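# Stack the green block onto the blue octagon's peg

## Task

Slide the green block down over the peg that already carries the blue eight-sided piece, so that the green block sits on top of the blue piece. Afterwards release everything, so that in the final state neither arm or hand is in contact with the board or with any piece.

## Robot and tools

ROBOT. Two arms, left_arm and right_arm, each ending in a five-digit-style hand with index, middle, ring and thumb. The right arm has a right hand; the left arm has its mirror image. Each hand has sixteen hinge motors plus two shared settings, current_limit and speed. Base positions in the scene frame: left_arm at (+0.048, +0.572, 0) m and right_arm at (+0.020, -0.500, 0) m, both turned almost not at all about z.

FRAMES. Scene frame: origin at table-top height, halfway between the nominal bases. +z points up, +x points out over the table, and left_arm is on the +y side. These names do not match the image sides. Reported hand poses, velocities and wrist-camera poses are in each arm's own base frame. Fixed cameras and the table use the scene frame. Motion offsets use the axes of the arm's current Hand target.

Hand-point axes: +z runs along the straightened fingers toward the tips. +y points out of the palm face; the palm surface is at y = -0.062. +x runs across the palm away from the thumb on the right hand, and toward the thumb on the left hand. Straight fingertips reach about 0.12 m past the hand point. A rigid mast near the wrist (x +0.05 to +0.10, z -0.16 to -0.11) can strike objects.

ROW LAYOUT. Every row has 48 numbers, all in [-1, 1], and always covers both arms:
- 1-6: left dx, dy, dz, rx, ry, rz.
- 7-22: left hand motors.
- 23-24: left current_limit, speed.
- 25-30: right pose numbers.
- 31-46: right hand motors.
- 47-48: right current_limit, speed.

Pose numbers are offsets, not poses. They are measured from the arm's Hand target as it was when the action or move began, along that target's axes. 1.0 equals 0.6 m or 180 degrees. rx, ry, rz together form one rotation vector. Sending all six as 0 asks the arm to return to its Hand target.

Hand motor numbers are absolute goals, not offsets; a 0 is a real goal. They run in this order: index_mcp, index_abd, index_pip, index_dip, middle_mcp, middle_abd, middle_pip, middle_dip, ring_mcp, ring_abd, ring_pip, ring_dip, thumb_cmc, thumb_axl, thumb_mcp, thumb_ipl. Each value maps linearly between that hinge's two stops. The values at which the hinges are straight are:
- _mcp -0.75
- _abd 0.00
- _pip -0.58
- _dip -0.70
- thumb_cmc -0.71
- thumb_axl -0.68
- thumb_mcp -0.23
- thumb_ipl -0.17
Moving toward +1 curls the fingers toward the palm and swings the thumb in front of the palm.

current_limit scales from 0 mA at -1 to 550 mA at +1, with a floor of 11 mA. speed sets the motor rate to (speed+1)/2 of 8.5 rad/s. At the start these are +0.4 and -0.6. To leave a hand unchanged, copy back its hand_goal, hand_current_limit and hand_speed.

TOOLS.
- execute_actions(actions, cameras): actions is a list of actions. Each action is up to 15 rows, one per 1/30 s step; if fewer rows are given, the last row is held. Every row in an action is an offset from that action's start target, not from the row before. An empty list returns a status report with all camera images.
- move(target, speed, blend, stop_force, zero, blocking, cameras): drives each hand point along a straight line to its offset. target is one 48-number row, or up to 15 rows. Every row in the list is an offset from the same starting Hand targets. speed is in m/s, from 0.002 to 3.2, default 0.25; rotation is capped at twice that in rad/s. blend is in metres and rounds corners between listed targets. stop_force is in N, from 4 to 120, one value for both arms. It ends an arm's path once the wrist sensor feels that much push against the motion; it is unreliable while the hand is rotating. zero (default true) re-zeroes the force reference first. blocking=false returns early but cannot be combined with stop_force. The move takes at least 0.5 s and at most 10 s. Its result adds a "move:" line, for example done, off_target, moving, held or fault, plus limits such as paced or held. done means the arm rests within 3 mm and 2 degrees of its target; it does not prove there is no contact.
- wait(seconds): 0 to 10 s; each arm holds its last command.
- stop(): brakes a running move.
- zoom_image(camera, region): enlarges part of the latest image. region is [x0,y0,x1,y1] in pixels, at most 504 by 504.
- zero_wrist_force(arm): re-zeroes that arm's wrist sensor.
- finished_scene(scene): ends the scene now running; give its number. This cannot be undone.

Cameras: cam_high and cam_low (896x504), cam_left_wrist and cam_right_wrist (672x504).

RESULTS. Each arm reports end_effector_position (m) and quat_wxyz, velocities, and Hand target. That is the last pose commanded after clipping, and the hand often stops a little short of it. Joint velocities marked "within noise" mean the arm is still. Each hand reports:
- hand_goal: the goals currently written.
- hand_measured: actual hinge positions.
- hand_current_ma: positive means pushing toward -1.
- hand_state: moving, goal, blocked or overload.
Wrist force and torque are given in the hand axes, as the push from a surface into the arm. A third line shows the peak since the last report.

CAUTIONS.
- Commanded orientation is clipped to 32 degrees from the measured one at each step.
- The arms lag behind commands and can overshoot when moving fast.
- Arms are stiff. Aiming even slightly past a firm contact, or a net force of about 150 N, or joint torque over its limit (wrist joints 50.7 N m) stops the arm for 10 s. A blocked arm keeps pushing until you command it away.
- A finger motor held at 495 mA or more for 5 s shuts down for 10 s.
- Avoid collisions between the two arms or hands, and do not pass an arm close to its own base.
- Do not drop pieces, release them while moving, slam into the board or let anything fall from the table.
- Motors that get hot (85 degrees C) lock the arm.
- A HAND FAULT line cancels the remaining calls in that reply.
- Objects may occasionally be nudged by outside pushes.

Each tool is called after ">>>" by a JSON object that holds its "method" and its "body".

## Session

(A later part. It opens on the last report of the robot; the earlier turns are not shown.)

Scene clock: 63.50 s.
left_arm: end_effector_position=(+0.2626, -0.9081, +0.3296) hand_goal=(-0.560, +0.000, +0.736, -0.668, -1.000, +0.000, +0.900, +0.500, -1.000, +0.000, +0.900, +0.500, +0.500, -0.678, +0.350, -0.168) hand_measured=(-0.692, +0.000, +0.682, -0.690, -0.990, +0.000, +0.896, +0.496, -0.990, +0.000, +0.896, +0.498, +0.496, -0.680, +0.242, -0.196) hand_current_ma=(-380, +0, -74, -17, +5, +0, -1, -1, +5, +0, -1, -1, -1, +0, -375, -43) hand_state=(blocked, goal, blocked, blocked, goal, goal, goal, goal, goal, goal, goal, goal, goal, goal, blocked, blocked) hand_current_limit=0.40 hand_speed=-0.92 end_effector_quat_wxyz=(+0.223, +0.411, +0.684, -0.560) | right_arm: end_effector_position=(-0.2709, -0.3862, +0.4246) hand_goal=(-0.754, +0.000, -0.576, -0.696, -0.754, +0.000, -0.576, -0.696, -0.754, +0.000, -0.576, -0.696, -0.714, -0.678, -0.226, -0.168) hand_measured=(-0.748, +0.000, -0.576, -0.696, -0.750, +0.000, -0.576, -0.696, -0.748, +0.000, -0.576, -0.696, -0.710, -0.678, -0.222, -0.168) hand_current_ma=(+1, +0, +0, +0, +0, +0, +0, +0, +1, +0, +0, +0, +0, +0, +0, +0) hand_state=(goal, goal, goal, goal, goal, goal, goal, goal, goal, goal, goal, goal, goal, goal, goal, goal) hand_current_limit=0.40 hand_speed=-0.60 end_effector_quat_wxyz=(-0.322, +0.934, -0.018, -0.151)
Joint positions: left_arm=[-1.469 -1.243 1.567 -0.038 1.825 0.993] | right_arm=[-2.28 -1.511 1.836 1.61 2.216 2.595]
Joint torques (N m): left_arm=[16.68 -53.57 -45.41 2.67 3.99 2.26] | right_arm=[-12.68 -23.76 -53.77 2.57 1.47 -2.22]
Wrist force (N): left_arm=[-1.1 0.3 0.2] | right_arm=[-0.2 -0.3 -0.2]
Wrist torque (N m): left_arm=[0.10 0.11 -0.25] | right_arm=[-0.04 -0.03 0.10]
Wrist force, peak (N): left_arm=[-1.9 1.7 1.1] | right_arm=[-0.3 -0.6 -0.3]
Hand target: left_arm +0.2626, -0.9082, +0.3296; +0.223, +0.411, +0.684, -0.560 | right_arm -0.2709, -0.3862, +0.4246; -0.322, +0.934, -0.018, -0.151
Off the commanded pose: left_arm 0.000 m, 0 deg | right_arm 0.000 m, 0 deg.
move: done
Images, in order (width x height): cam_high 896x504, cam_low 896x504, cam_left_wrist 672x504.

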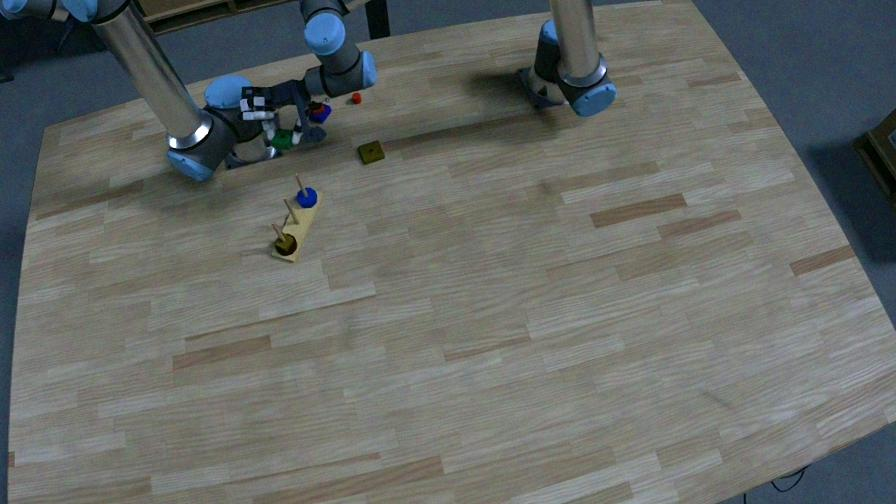

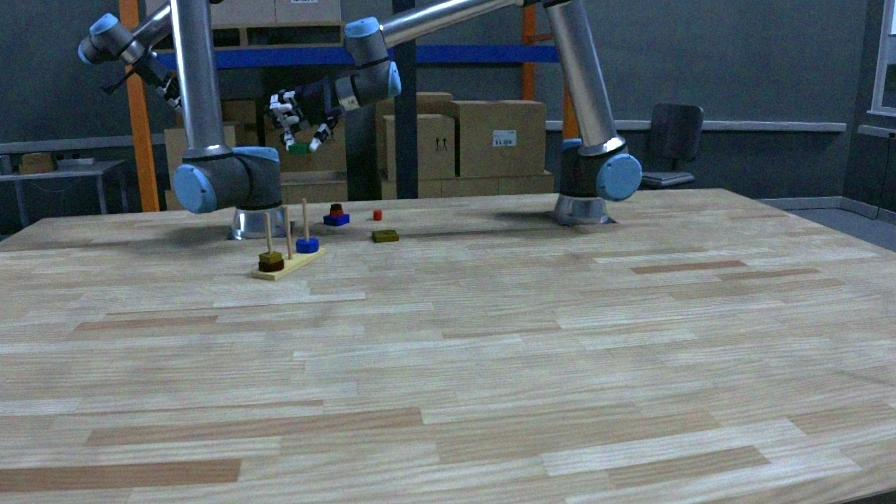

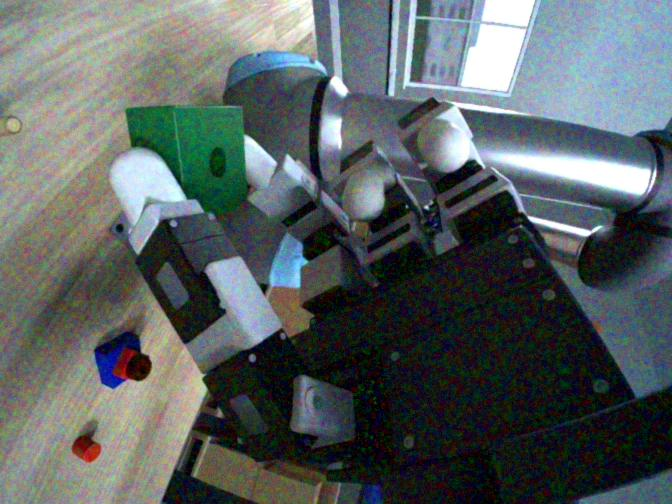

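>>> {"method": "move", "body": {"target": [0.1265,0.1128,0.0455,0,0,0,-0.56,0,0.737,-0.667,-1,0,0.9,0.5,-1,0,0.9,0.5,0.5,-0.677,0.35,-0.168,0.4,-0.92,0,0,0,0,0,0,-0.754,0,-0.576,-0.696,-0.754,0,-0.576,-0.696,-0.754,0,-0.576,-0.696,-0.714,-0.678,-0.226,-0.168,0.4,-0.6], "speed": 0.12, "stop_force": 8, "cameras": ["cam_high","cam_low","cam_left_wrist"]}}

>>> {"method": "zoom_image", "body": {"camera": "cam_high", "region": [240, 110, 340, 230]}}

>>> {"method": "zoom_image", "body": {"camera": "cam_low", "region": [260, 130, 360, 270]}}

>>> {"method": "zoom_image", "body": {"camera": "cam_left_wrist", "region": [0, 0, 400, 350]}}

Scene clock: 67.10 s.
left_arm: end_effector_position=(+0.2705, -0.9081, +0.2246) hand_goal=(-0.560, +0.000, +0.736, -0.668, -1.000, +0.000, +0.900, +0.500, -1.000, +0.000, +0.900, +0.500, +0.500, -0.678, +0.350, -0.168) hand_measured=(-0.692, +0.000, +0.682, -0.690, -0.990, +0.000, +0.896, +0.496, -0.990, +0.000, +0.896, +0.498, +0.496, -0.680, +0.242, -0.196) hand_current_ma=(-380, +0, -74, -17, +5, +0, -1, -1, +5, +0, -1, -1, -1, +0, -374, -43) hand_state=(blocked, goal, blocked, blocked, goal, goal, goal, goal, goal, goal, goal, goal, goal, goal, blocked, blocked) hand_current_limit=0.40 hand_speed=-0.92 end_effector_quat_wxyz=(+0.223, +0.411, +0.684, -0.560) | right_arm: end_effector_position=(-0.2709, -0.3862, +0.4246) hand_goal=(-0.754, +0.000, -0.576, -0.696, -0.754, +0.000, -0.576, -0.696, -0.754, +0.000, -0.576, -0.696, -0.714, -0.678, -0.226, -0.168) hand_measured=(-0.748, +0.000, -0.576, -0.696, -0.750, +0.000, -0.576, -0.696, -0.748, +0.000, -0.576, -0.696, -0.710, -0.678, -0.222, -0.168) hand_current_ma=(+1, +0, +0, +0, +0, +0, +0, +0, +1, +0, +0, +0, +0, +0, +0, +0) hand_state=(goal, goal, goal, goal, goal, goal, goal, goal, goal, goal, goal, goal, goal, goal, goal, goal) hand_current_limit=0.40 hand_speed=-0.60 end_effector_quat_wxyz=(-0.322, +0.934, -0.018, -0.151)
Joint positions: left_arm=[-1.458 -1.17 1.665 -0.208 1.836 0.997] | right_arm=[-2.28 -1.511 1.836 1.61 2.216 2.595]
Joint torques (N m): left_arm=[17.91 -55.23 -30.12 -4.36 3.58 2.41] | right_arm=[-12.77 -25.66 -53.32 2.58 1.48 -2.01]
Wrist force (N): left_arm=[-0.9 0.3 1.0] | right_arm=[-0.4 -0.4 -0.2]
Wrist torque (N m): left_arm=[0.04 0.10 -0.21] | right_arm=[-0.06 0.01 0.08]
Wrist force, peak (N): left_arm=[-2.2 -0.5 0.5] | right_arm=[-0.4 -0.5 -0.6]
Hand target: left_arm +0.2705, -0.9081, +0.2246; +0.223, +0.411, +0.684, -0.560 | right_arm -0.2709, -0.3862, +0.4246; -0.322, +0.934, -0.018, -0.151
Off the commanded pose: left_arm 0.000 m, 0 deg | right_arm 0.000 m, 0 deg.
move: done
Images, in order (width x height): cam_high 896x504, cam_low 896x504, cam_left_wrist 672x504.

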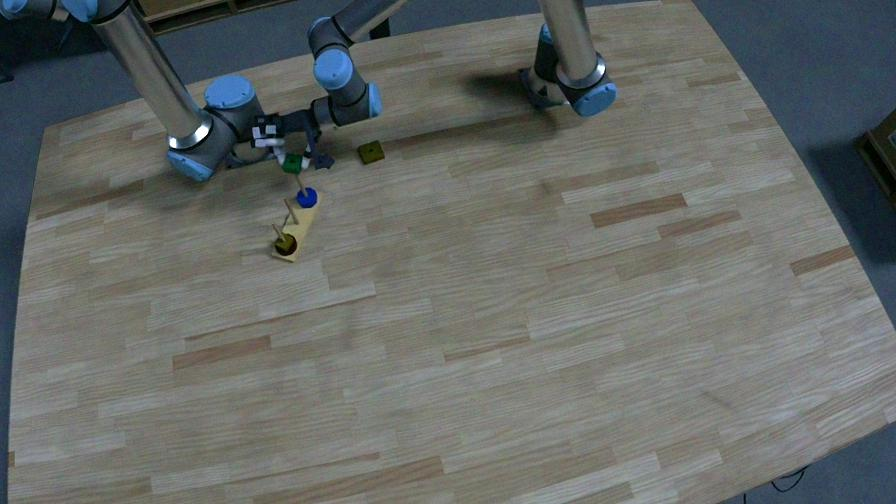

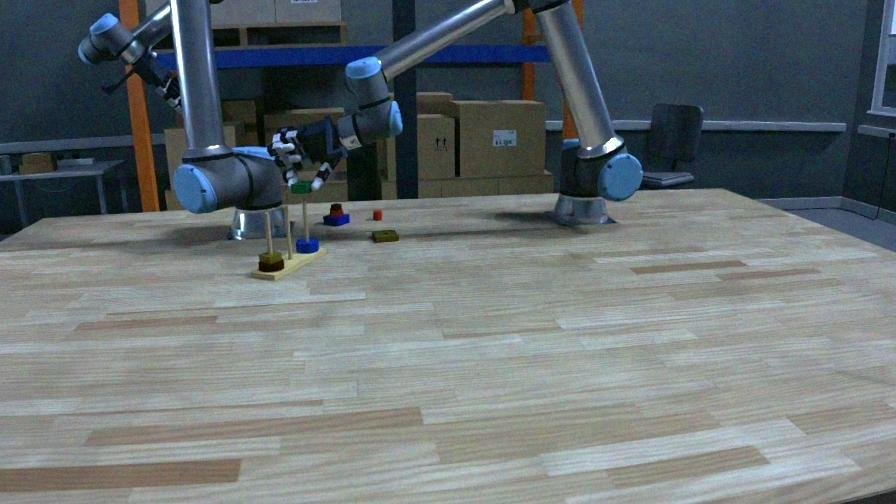

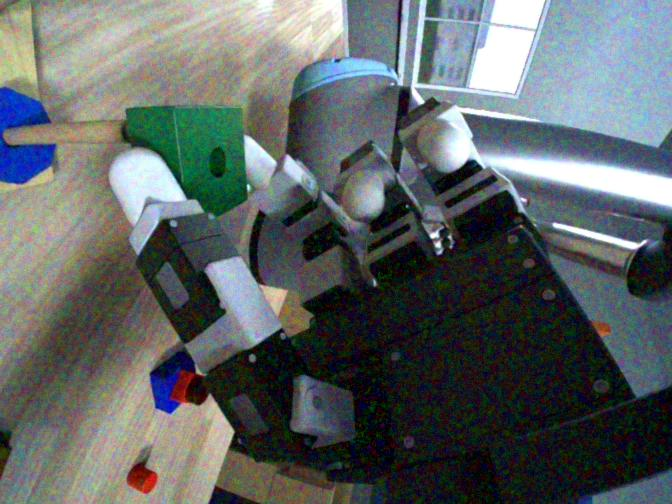

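Scaled by 4.200 from the camera's 896x504 image, which has a finer 1280x720 frame.

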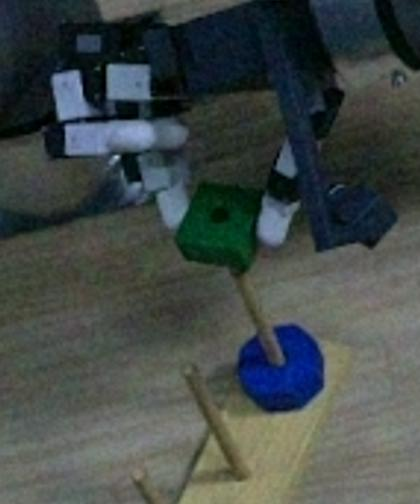

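Scaled by 3.600 from the camera's 896x504 image, which has a finer 1280x720 frame.

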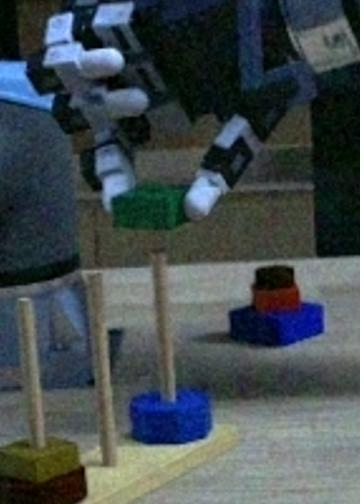

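Scaled by 1.260 from the camera's 672x504 image, which has a finer 960x720 frame.

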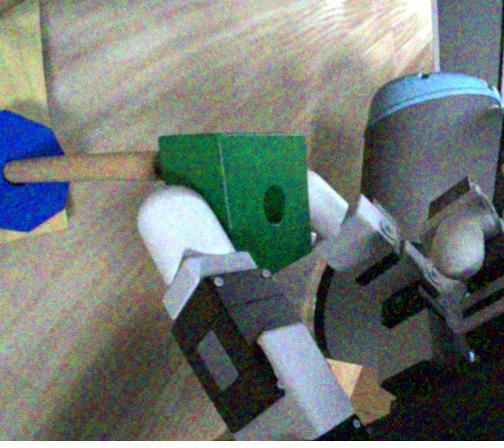

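>>> {"method": "move", "body": {"target": [-0.0102,0.0163,-0.0063,0,0,0,-0.56,0,0.737,-0.667,-1,0,0.9,0.5,-1,0,0.9,0.5,0.5,-0.677,0.35,-0.168,0.4,-0.92,0,0,0,0,0,0,-0.754,0,-0.576,-0.696,-0.754,0,-0.576,-0.696,-0.754,0,-0.576,-0.696,-0.714,-0.678,-0.226,-0.168,0.4,-0.6], "speed": 0.05, "cameras": ["cam_high","cam_low","cam_left_wrist"]}}

>>> {"method": "zoom_image", "body": {"camera": "cam_high", "region": [260, 140, 330, 220]}}

>>> {"method": "zoom_image", "body": {"camera": "cam_low", "region": [275, 165, 335, 255]}}

>>> {"method": "zoom_image", "body": {"camera": "cam_left_wrist", "region": [0, 50, 280, 260]}}

Scene clock: 70.77 s.
left_arm: end_effector_position=(+0.2824, -0.9061, +0.2246) hand_goal=(-0.560, +0.000, +0.736, -0.668, -1.000, +0.000, +0.900, +0.500, -1.000, +0.000, +0.900, +0.500, +0.500, -0.678, +0.350, -0.168) hand_measured=(-0.692, +0.000, +0.682, -0.690, -0.990, +0.000, +0.896, +0.496, -0.990, +0.000, +0.896, +0.498, +0.496, -0.680, +0.242, -0.196) hand_current_ma=(-380, +0, -74, -17, +5, +0, -1, -1, +5, +0, -1, -1, -1, +0, -374, -43) hand_state=(blocked, goal, blocked, blocked, goal, goal, goal, goal, goal, goal, goal, goal, goal, goal, blocked, blocked) hand_current_limit=0.40 hand_speed=-0.92 end_effector_quat_wxyz=(+0.223, +0.411, +0.684, -0.560) | right_arm: end_effector_position=(-0.2709, -0.3862, +0.4246) hand_goal=(-0.754, +0.000, -0.576, -0.696, -0.754, +0.000, -0.576, -0.696, -0.754, +0.000, -0.576, -0.696, -0.714, -0.678, -0.226, -0.168) hand_measured=(-0.748, +0.000, -0.576, -0.696, -0.750, +0.000, -0.576, -0.696, -0.748, +0.000, -0.576, -0.696, -0.710, -0.678, -0.222, -0.168) hand_current_ma=(+1, +0, +0, +0, +0, +0, +0, +0, +1, +0, +0, +0, +0, +0, +0, +0) hand_state=(goal, goal, goal, goal, goal, goal, goal, goal, goal, goal, goal, goal, goal, goal, goal, goal) hand_current_limit=0.40 hand_speed=-0.60 end_effector_quat_wxyz=(-0.322, +0.934, -0.018, -0.151)
Joint positions: left_arm=[-1.441 -1.167 1.659 -0.205 1.853 1.002] | right_arm=[-2.28 -1.511 1.836 1.61 2.216 2.595]
Joint torques (N m): left_arm=[17.54 -55.25 -42.59 2.7 3.51 2.05] | right_arm=[-11.94 -22.67 -53.34 2.25 1.37 -2.2]
Wrist force (N): left_arm=[-0.7 0.4 1.1] | right_arm=[-0.1 -0.2 -0.3]
Wrist torque (N m): left_arm=[0.03 0.08 -0.19] | right_arm=[-0.03 -0.04 0.11]
Wrist force, peak (N): left_arm=[-1.1 0.3 1.3] | right_arm=[-0.2 -0.6 -0.3]
Hand target: left_arm +0.2825, -0.9061, +0.2246; +0.223, +0.411, +0.684, -0.560 | right_arm -0.2709, -0.3862, +0.4246; -0.322, +0.934, -0.018, -0.151
Off the commanded pose: left_arm 0.000 m, 0 deg | right_arm 0.000 m, 0 deg.
move: done
Images, in order (width x height): cam_high 896x504, cam_low 896x504, cam_left_wrist 672x504.

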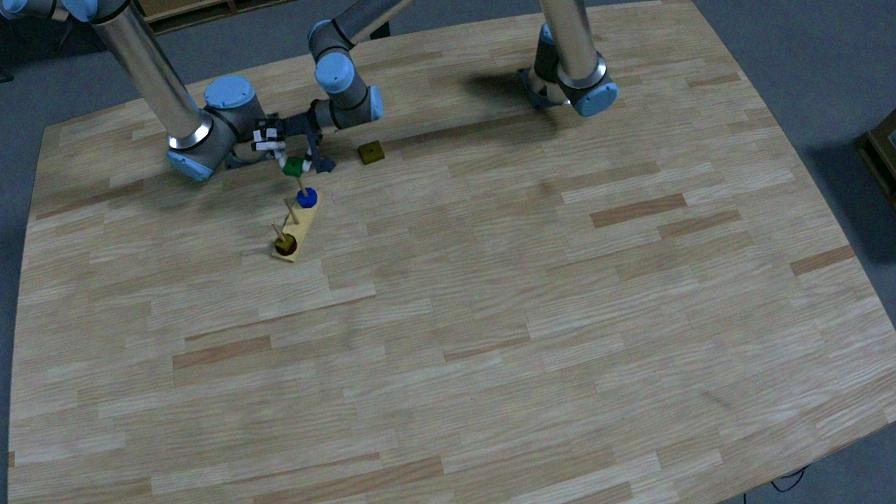

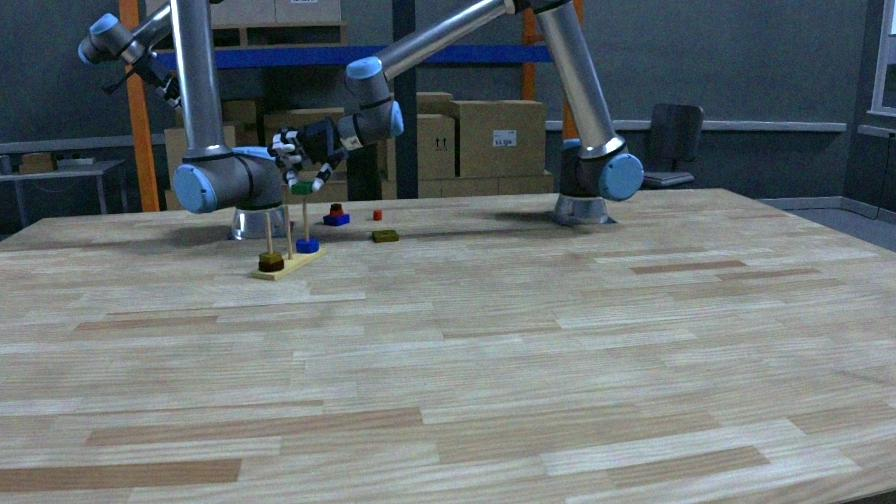

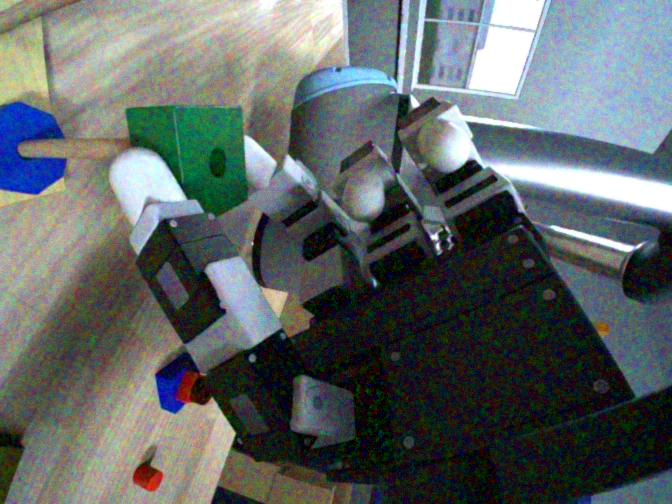

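Scaled by 6.300 from the camera's 896x504 image, which has a finer 1280x720 frame.

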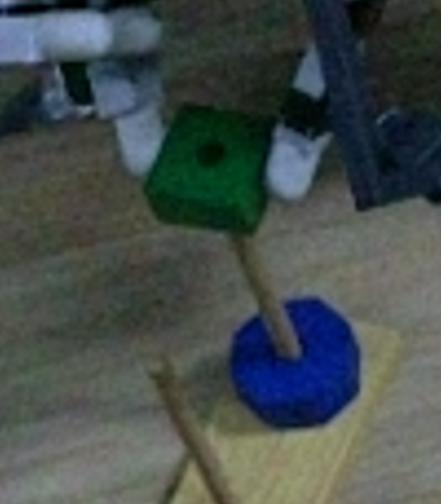

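Scaled by 5.600 from the camera's 896x504 image, which has a finer 1280x720 frame.

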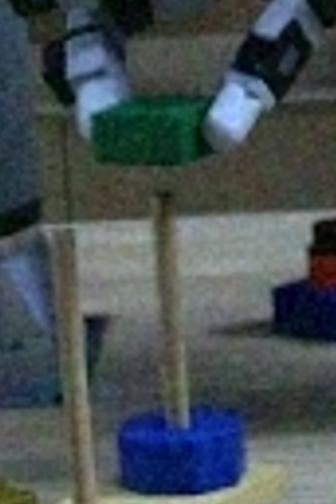

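Scaled by 1.800 from the camera's 672x504 image, which has a finer 960x720 frame.

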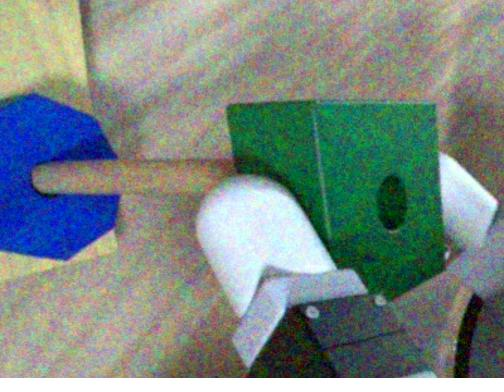

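>>> {"method": "move", "body": {"target": [0.0267,0.0208,0.0121,0,0,0,-0.56,0,0.737,-0.667,-1,0,0.9,0.5,-1,0,0.9,0.5,0.5,-0.677,0.35,-0.168,0.4,-0.92,0,0,0,0,0,0,-0.754,0,-0.576,-0.696,-0.754,0,-0.576,-0.696,-0.754,0,-0.576,-0.696,-0.714,-0.678,-0.226,-0.168,0.4,-0.6], "speed": 0.03, "stop_force": 4, "cameras": ["cam_high","cam_low","cam_left_wrist"]}}

>>> {"method": "zoom_image", "body": {"camera": "cam_high", "region": [260, 140, 330, 220]}}

>>> {"method": "zoom_image", "body": {"camera": "cam_low", "region": [275, 165, 335, 255]}}

>>> {"method": "zoom_image", "body": {"camera": "cam_left_wrist", "region": [0, 50, 280, 260]}}

Scene clock: 76.33 s.
left_arm: end_effector_position=(+0.2825, -0.9075, +0.2031) hand_goal=(-0.560, +0.000, +0.736, -0.668, -1.000, +0.000, +0.900, +0.500, -1.000, +0.000, +0.900, +0.500, +0.500, -0.678, +0.350, -0.168) hand_measured=(-0.692, +0.000, +0.682, -0.690, -0.990, +0.000, +0.896, +0.496, -0.990, +0.000, +0.896, +0.498, +0.498, -0.678, +0.242, -0.198) hand_current_ma=(-373, +0, -74, -17, +5, +0, -1, -1, +5, +0, -1, -1, +0, +0, -373, -48) hand_state=(blocked, goal, blocked, blocked, goal, goal, goal, goal, goal, goal, goal, goal, goal, goal, blocked, blocked) hand_current_limit=0.40 hand_speed=-0.92 end_effector_quat_wxyz=(+0.223, +0.411, +0.684, -0.560) | right_arm: end_effector_position=(-0.2709, -0.3862, +0.4246) hand_goal=(-0.754, +0.000, -0.576, -0.696, -0.754, +0.000, -0.576, -0.696, -0.754, +0.000, -0.576, -0.696, -0.714, -0.678, -0.226, -0.168) hand_measured=(-0.748, +0.000, -0.576, -0.696, -0.750, +0.000, -0.576, -0.696, -0.748, +0.000, -0.576, -0.696, -0.710, -0.678, -0.222, -0.168) hand_current_ma=(+1, +0, +0, +0, +0, +0, +0, +0, +1, +0, +0, +0, +0, +0, +0, +0) hand_state=(goal, goal, goal, goal, goal, goal, goal, goal, goal, goal, goal, goal, goal, goal, goal, goal) hand_current_limit=0.40 hand_speed=-0.60 end_effector_quat_wxyz=(-0.322, +0.934, -0.018, -0.151)
Joint positions: left_arm=[-1.441 -1.147 1.674 -0.238 1.852 1.002] | right_arm=[-2.28 -1.511 1.836 1.61 2.216 2.595]
Joint torques (N m): left_arm=[-15.45 -56.72 -29.7 -4.35 -2.34 -2.49] | right_arm=[-13.34 -24.31 -53.54 2.45 1.38 -2.3]
Wrist force (N): left_arm=[-1.6 0.8 0.5] | right_arm=[0.0 -0.1 -0.2]
Wrist torque (N m): left_arm=[0.05 0.14 -0.20] | right_arm=[-0.02 -0.05 0.12]
Wrist force, peak (N): left_arm=[-1.6 0.8 0.5] | right_arm=[-0.1 -0.7 -0.2]
Hand target: left_arm +0.2825, -0.9075, +0.2031; +0.223, +0.411, +0.684, -0.560 | right_arm -0.2709, -0.3862, +0.4246; -0.322, +0.934, -0.018, -0.151
Off the commanded pose: left_arm 0.000 m, 0 deg | right_arm 0.000 m, 0 deg.
move: done
Images, in order (width x height): cam_high 896x504, cam_low 896x504, cam_left_wrist 672x504.

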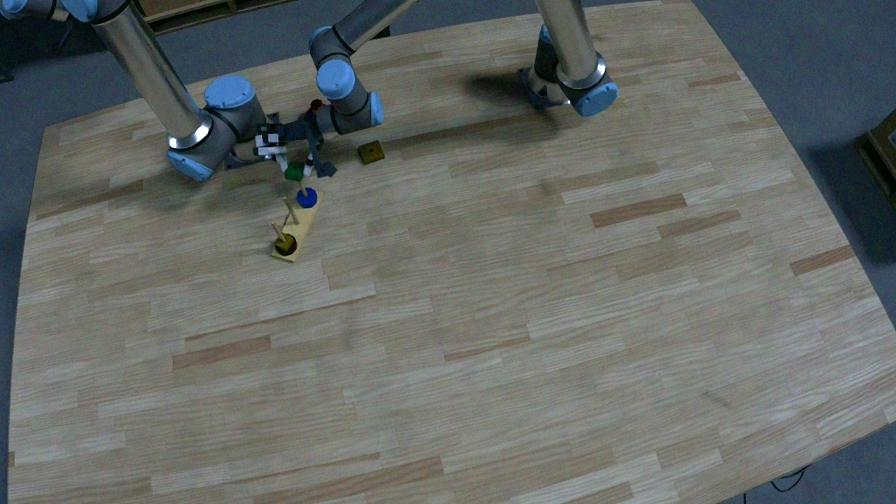

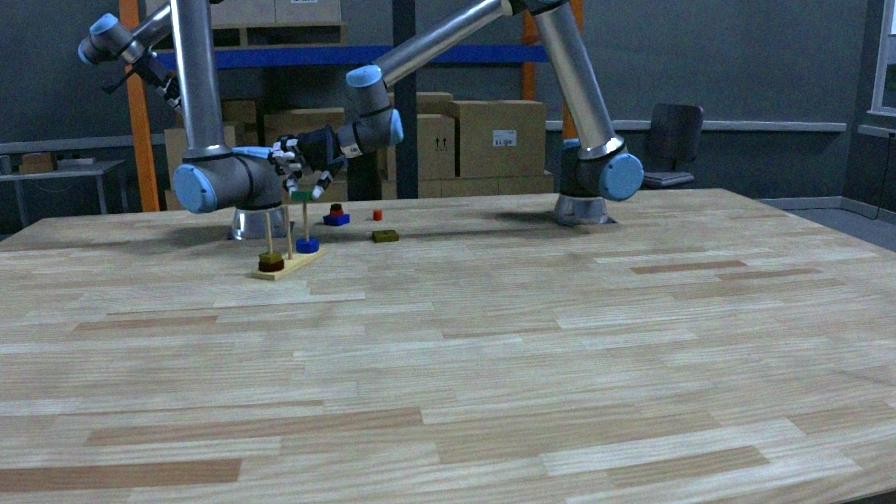

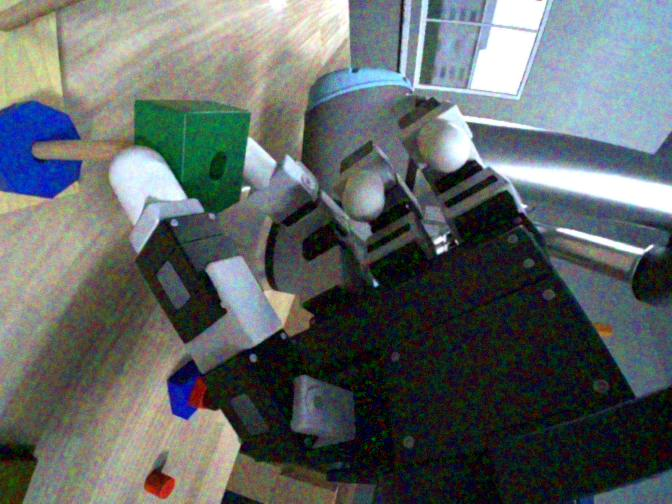

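Scaled by 6.300 from the camera's 896x504 image, which has a finer 1280x720 frame.

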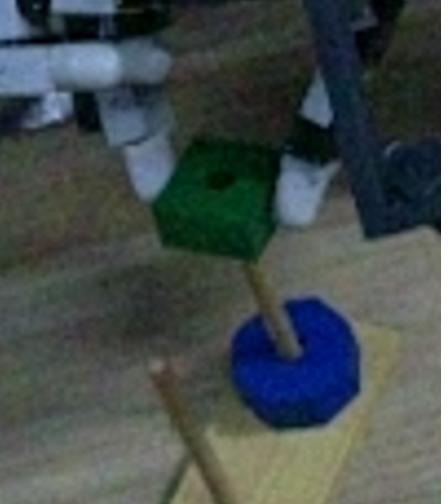

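Scaled by 5.600 from the camera's 896x504 image, which has a finer 1280x720 frame.

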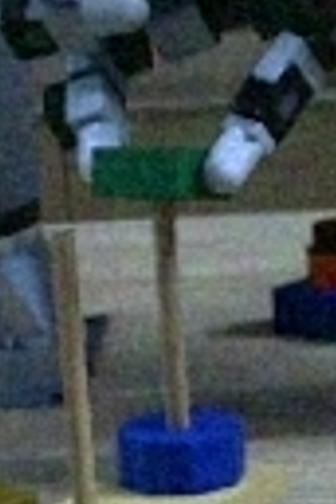

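Scaled by 1.800 from the camera's 672x504 image, which has a finer 960x720 frame.

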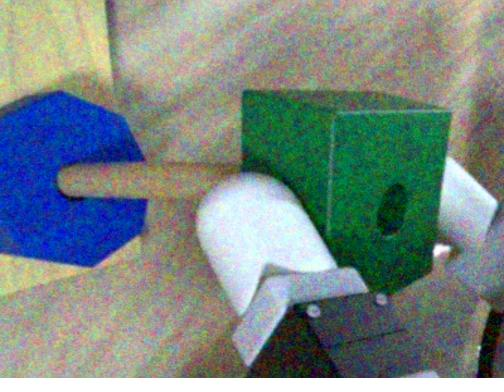

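>>> {"method": "move", "body": {"target": [-0.0255,-0.0194,-0.0091,0,0,0,-0.56,0,0.737,-0.667,-1,0,0.9,0.5,-1,0,0.9,0.5,0.5,-0.677,0.35,-0.168,0.4,-0.92,0,0,0,0,0,0,-0.754,0,-0.576,-0.696,-0.754,0,-0.576,-0.696,-0.754,0,-0.576,-0.696,-0.714,-0.678,-0.226,-0.168,0.4,-0.6], "speed": 0.05, "cameras": ["cam_high","cam_low","cam_left_wrist"]}}

>>> {"method": "zoom_image", "body": {"camera": "cam_high", "region": [260, 140, 330, 220]}}

>>> {"method": "zoom_image", "body": {"camera": "cam_low", "region": [275, 165, 335, 255]}}

>>> {"method": "zoom_image", "body": {"camera": "cam_left_wrist", "region": [0, 50, 280, 260]}}

Scene clock: 78.97 s.
left_arm: end_effector_position=(+0.2825, -0.9075, +0.2230) hand_goal=(-0.560, +0.000, +0.736, -0.668, -1.000, +0.000, +0.900, +0.500, -1.000, +0.000, +0.900, +0.500, +0.500, -0.678, +0.350, -0.168) hand_measured=(-0.690, +0.000, +0.682, -0.690, -0.990, +0.000, +0.896, +0.496, -0.990, +0.000, +0.896, +0.498, +0.496, -0.678, +0.242, -0.198) hand_current_ma=(-372, +0, -75, -17, +5, +0, -1, -1, +5, +0, -1, -1, -1, +0, -373, -49) hand_state=(blocked, goal, blocked, blocked, goal, goal, goal, goal, goal, goal, goal, goal, goal, goal, blocked, blocked) hand_current_limit=0.40 hand_speed=-0.92 end_effector_quat_wxyz=(+0.223, +0.411, +0.684, -0.560) | right_arm: end_effector_position=(-0.2709, -0.3862, +0.4246) hand_goal=(-0.754, +0.000, -0.576, -0.696, -0.754, +0.000, -0.576, -0.696, -0.754, +0.000, -0.576, -0.696, -0.714, -0.678, -0.226, -0.168) hand_measured=(-0.748, +0.000, -0.576, -0.696, -0.750, +0.000, -0.576, -0.696, -0.748, +0.000, -0.576, -0.696, -0.710, -0.678, -0.222, -0.168) hand_current_ma=(+1, +0, +0, +0, +0, +0, +0, +0, +1, +0, +0, +0, +0, +0, +0, +0) hand_state=(goal, goal, goal, goal, goal, goal, goal, goal, goal, goal, goal, goal, goal, goal, goal, goal) hand_current_limit=0.40 hand_speed=-0.60 end_effector_quat_wxyz=(-0.322, +0.934, -0.018, -0.151)
Joint positions: left_arm=[-1.441 -1.163 1.658 -0.206 1.852 1.002] | right_arm=[-2.28 -1.511 1.836 1.61 2.216 2.595]
Joint torques (N m): left_arm=[-6.34 -95.15 -43.29 2.78 -0.53 -1.32] | right_arm=[-11.61 -24.56 -53.6 2.18 1.35 -1.97]
Wrist force (N): left_arm=[-0.6 0.3 0.7] | right_arm=[0.0 -0.2 -0.1]
Wrist torque (N m): left_arm=[0.05 0.06 -0.17] | right_arm=[-0.05 -0.05 0.12]
Wrist force, peak (N): left_arm=[-1.5 0.7 0.7] | right_arm=[-0.3 -0.9 -0.2]
Hand target: left_arm +0.2825, -0.9075, +0.2231; +0.223, +0.411, +0.684, -0.560 | right_arm -0.2709, -0.3862, +0.4246; -0.322, +0.934, -0.018, -0.151
Off the commanded pose: left_arm 0.000 m, 0 deg | right_arm 0.000 m, 0 deg.
move: done
Images, in order (width x height): cam_high 896x504, cam_low 896x504, cam_left_wrist 672x504.

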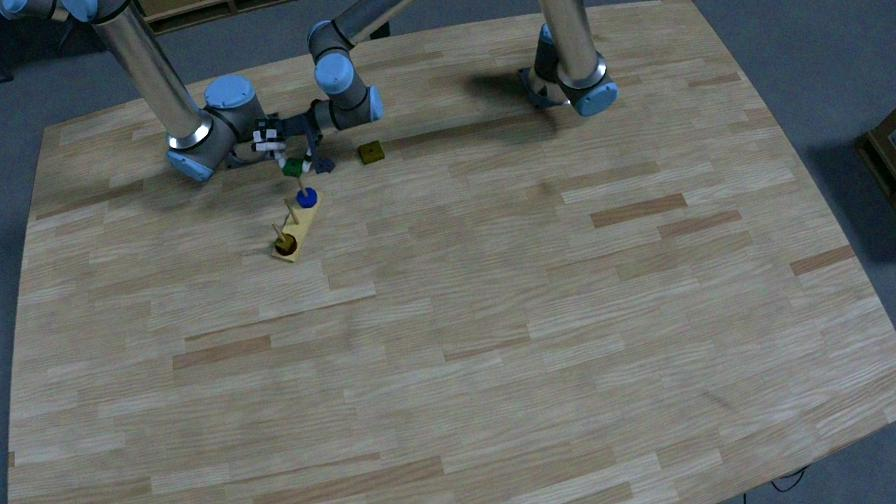

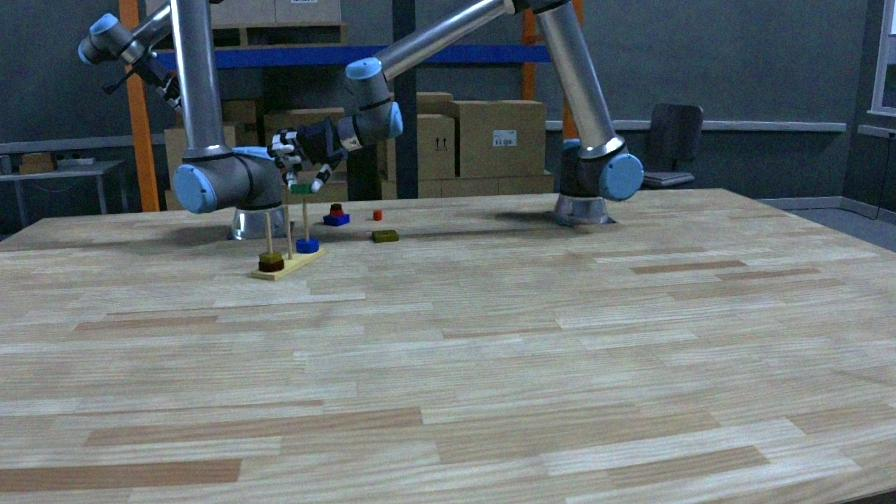

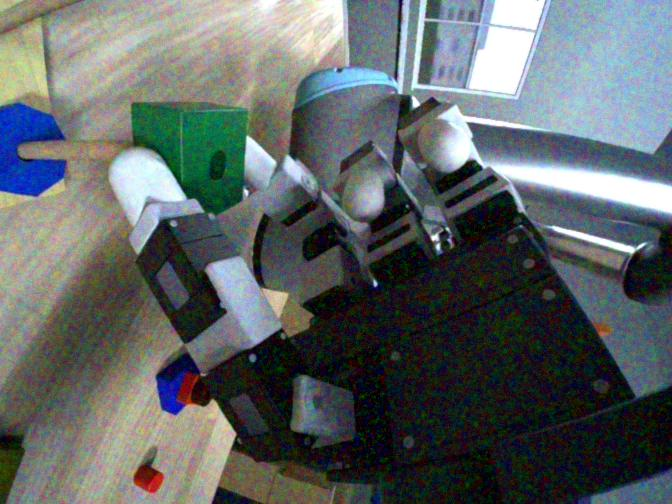

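Scaled by 6.300 from the camera's 896x504 image, which has a finer 1280x720 frame.

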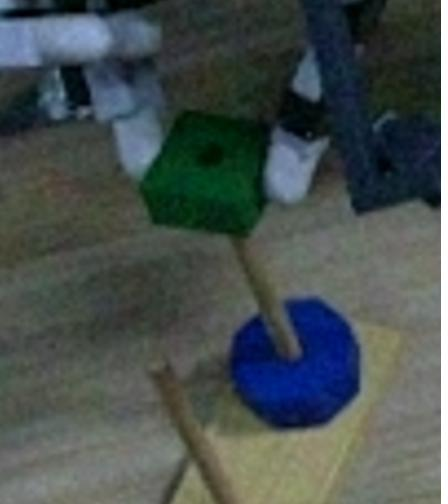

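Scaled by 5.600 from the camera's 896x504 image, which has a finer 1280x720 frame.

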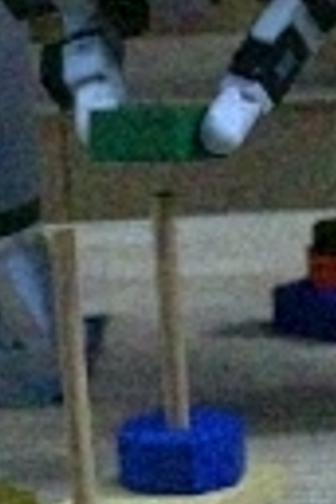

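Scaled by 1.800 from the camera's 672x504 image, which has a finer 960x720 frame.

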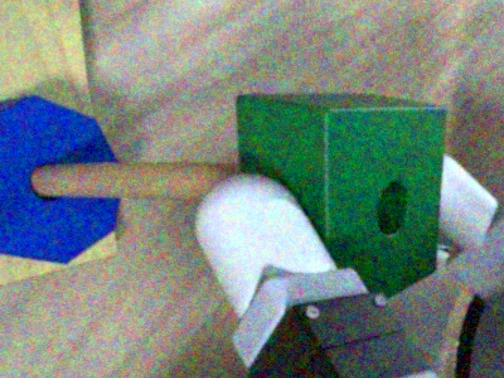

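>>> {"method": "move", "body": {"target": [-0.0091,0.0117,0.0006,0,0.0235,-0.0503,-0.56,0,0.737,-0.667,-1,0,0.9,0.5,-1,0,0.9,0.5,0.5,-0.677,0.35,-0.168,0.4,-0.92,0,0,0,0,0,0,-0.754,0,-0.576,-0.696,-0.754,0,-0.576,-0.696,-0.754,0,-0.576,-0.696,-0.714,-0.678,-0.226,-0.168,0.4,-0.6], "speed": 0.05, "cameras": ["cam_high","cam_low","cam_left_wrist"]}}

>>> {"method": "zoom_image", "body": {"camera": "cam_high", "region": [260, 140, 330, 220]}}

>>> {"method": "zoom_image", "body": {"camera": "cam_low", "region": [275, 165, 335, 255]}}

>>> {"method": "zoom_image", "body": {"camera": "cam_left_wrist", "region": [0, 50, 280, 260]}}

Scene clock: 83.30 s.
left_arm: end_effector_position=(+0.2912, -0.9093, +0.2231) hand_goal=(-0.560, +0.000, +0.736, -0.668, -1.000, +0.000, +0.900, +0.500, -1.000, +0.000, +0.900, +0.500, +0.500, -0.678, +0.350, -0.168) hand_measured=(-0.690, +0.000, +0.682, -0.690, -0.990, +0.000, +0.896, +0.496, -0.990, +0.000, +0.896, +0.498, +0.496, -0.678, +0.242, -0.198) hand_current_ma=(-372, +0, -75, -17, +5, +0, -1, -1, +5, +0, -1, -1, -1, +0, -373, -49) hand_state=(blocked, goal, blocked, blocked, goal, goal, goal, goal, goal, goal, goal, goal, goal, goal, blocked, blocked) hand_current_limit=0.40 hand_speed=-0.92 end_effector_quat_wxyz=(+0.152, +0.376, +0.722, -0.561) | right_arm: end_effector_position=(-0.2709, -0.3862, +0.4246) hand_goal=(-0.754, +0.000, -0.576, -0.696, -0.754, +0.000, -0.576, -0.696, -0.754, +0.000, -0.576, -0.696, -0.714, -0.678, -0.226, -0.168) hand_measured=(-0.748, +0.000, -0.576, -0.696, -0.750, +0.000, -0.576, -0.696, -0.748, +0.000, -0.576, -0.696, -0.710, -0.678, -0.222, -0.168) hand_current_ma=(+1, +0, +0, +0, +0, +0, +0, +0, +1, +0, +0, +0, +0, +0, +0, +0) hand_state=(goal, goal, goal, goal, goal, goal, goal, goal, goal, goal, goal, goal, goal, goal, goal, goal) hand_current_limit=0.40 hand_speed=-0.60 end_effector_quat_wxyz=(-0.322, +0.934, -0.018, -0.151)
Joint positions: left_arm=[-1.402 -1.128 1.571 -0.089 1.933 0.877] | right_arm=[-2.28 -1.511 1.836 1.61 2.216 2.595]
Joint torques (N m): left_arm=[16.84 -58.76 -43.89 3.17 3.96 -2.35] | right_arm=[-11.14 -23.76 -52.84 2.48 1.08 -2.15]
Wrist force (N): left_arm=[-0.6 0.0 0.2] | right_arm=[-0.2 -0.2 -0.3]
Wrist torque (N m): left_arm=[0.06 0.07 -0.01] | right_arm=[-0.02 -0.02 0.10]
Wrist force, peak (N): left_arm=[-0.9 0.6 1.3] | right_arm=[-0.2 -0.7 0.0]
Hand target: left_arm +0.2912, -0.9093, +0.2231; +0.152, +0.376, +0.722, -0.561 | right_arm -0.2709, -0.3862, +0.4246; -0.322, +0.934, -0.018, -0.151
Off the commanded pose: left_arm 0.000 m, 0 deg | right_arm 0.000 m, 0 deg.
move: done
Images, in order (width x height): cam_high 896x504, cam_low 896x504, cam_left_wrist 672x504.

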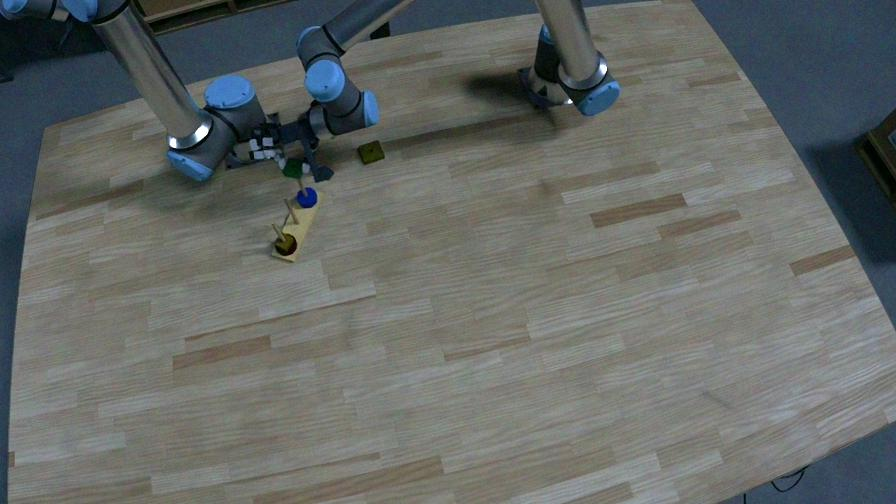

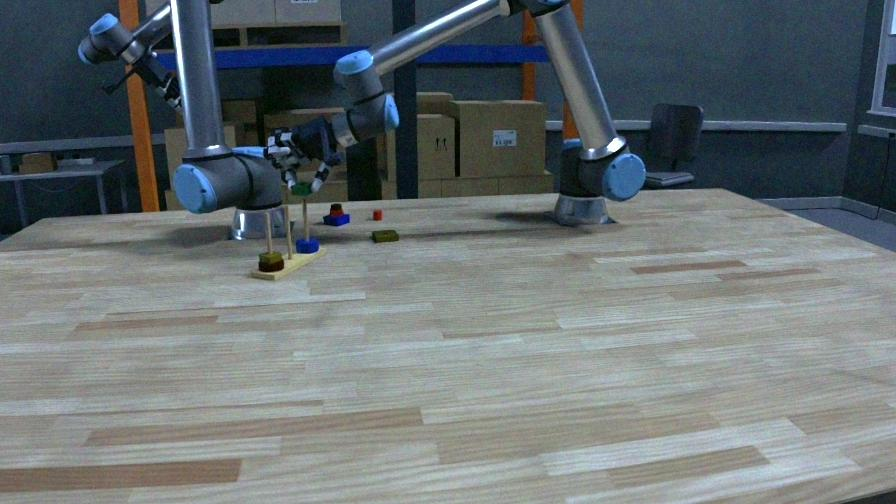

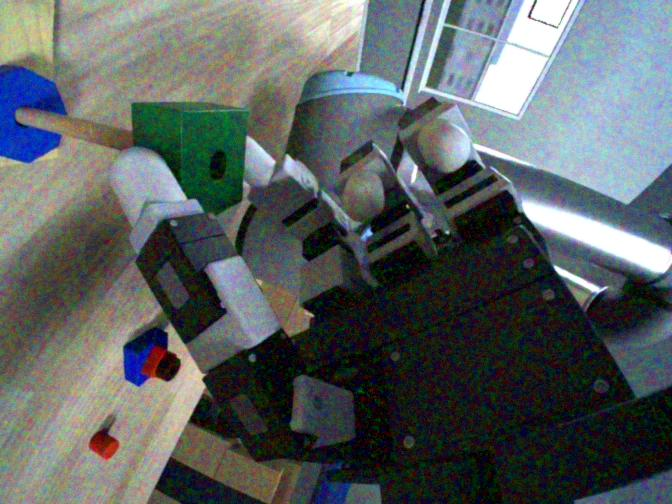

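Scaled by 6.300 from the camera's 896x504 image, which has a finer 1280x720 frame.

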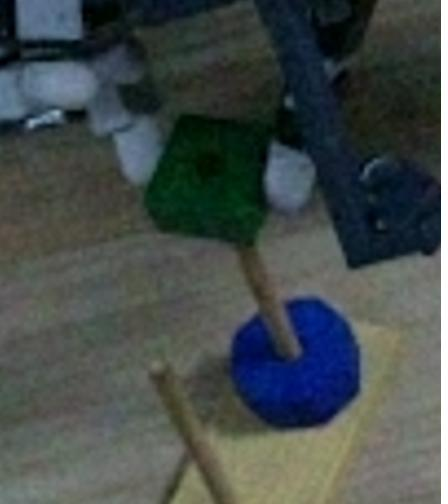

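Scaled by 5.600 from the camera's 896x504 image, which has a finer 1280x720 frame.

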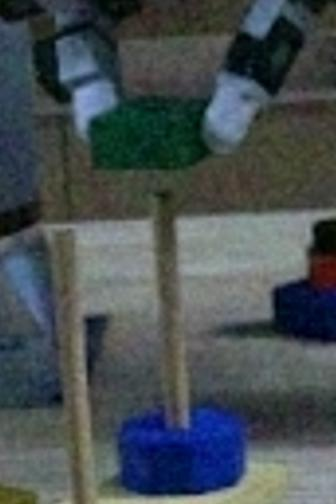

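Scaled by 1.800 from the camera's 672x504 image, which has a finer 960x720 frame.

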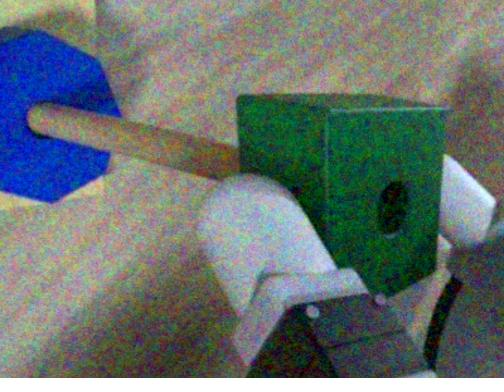

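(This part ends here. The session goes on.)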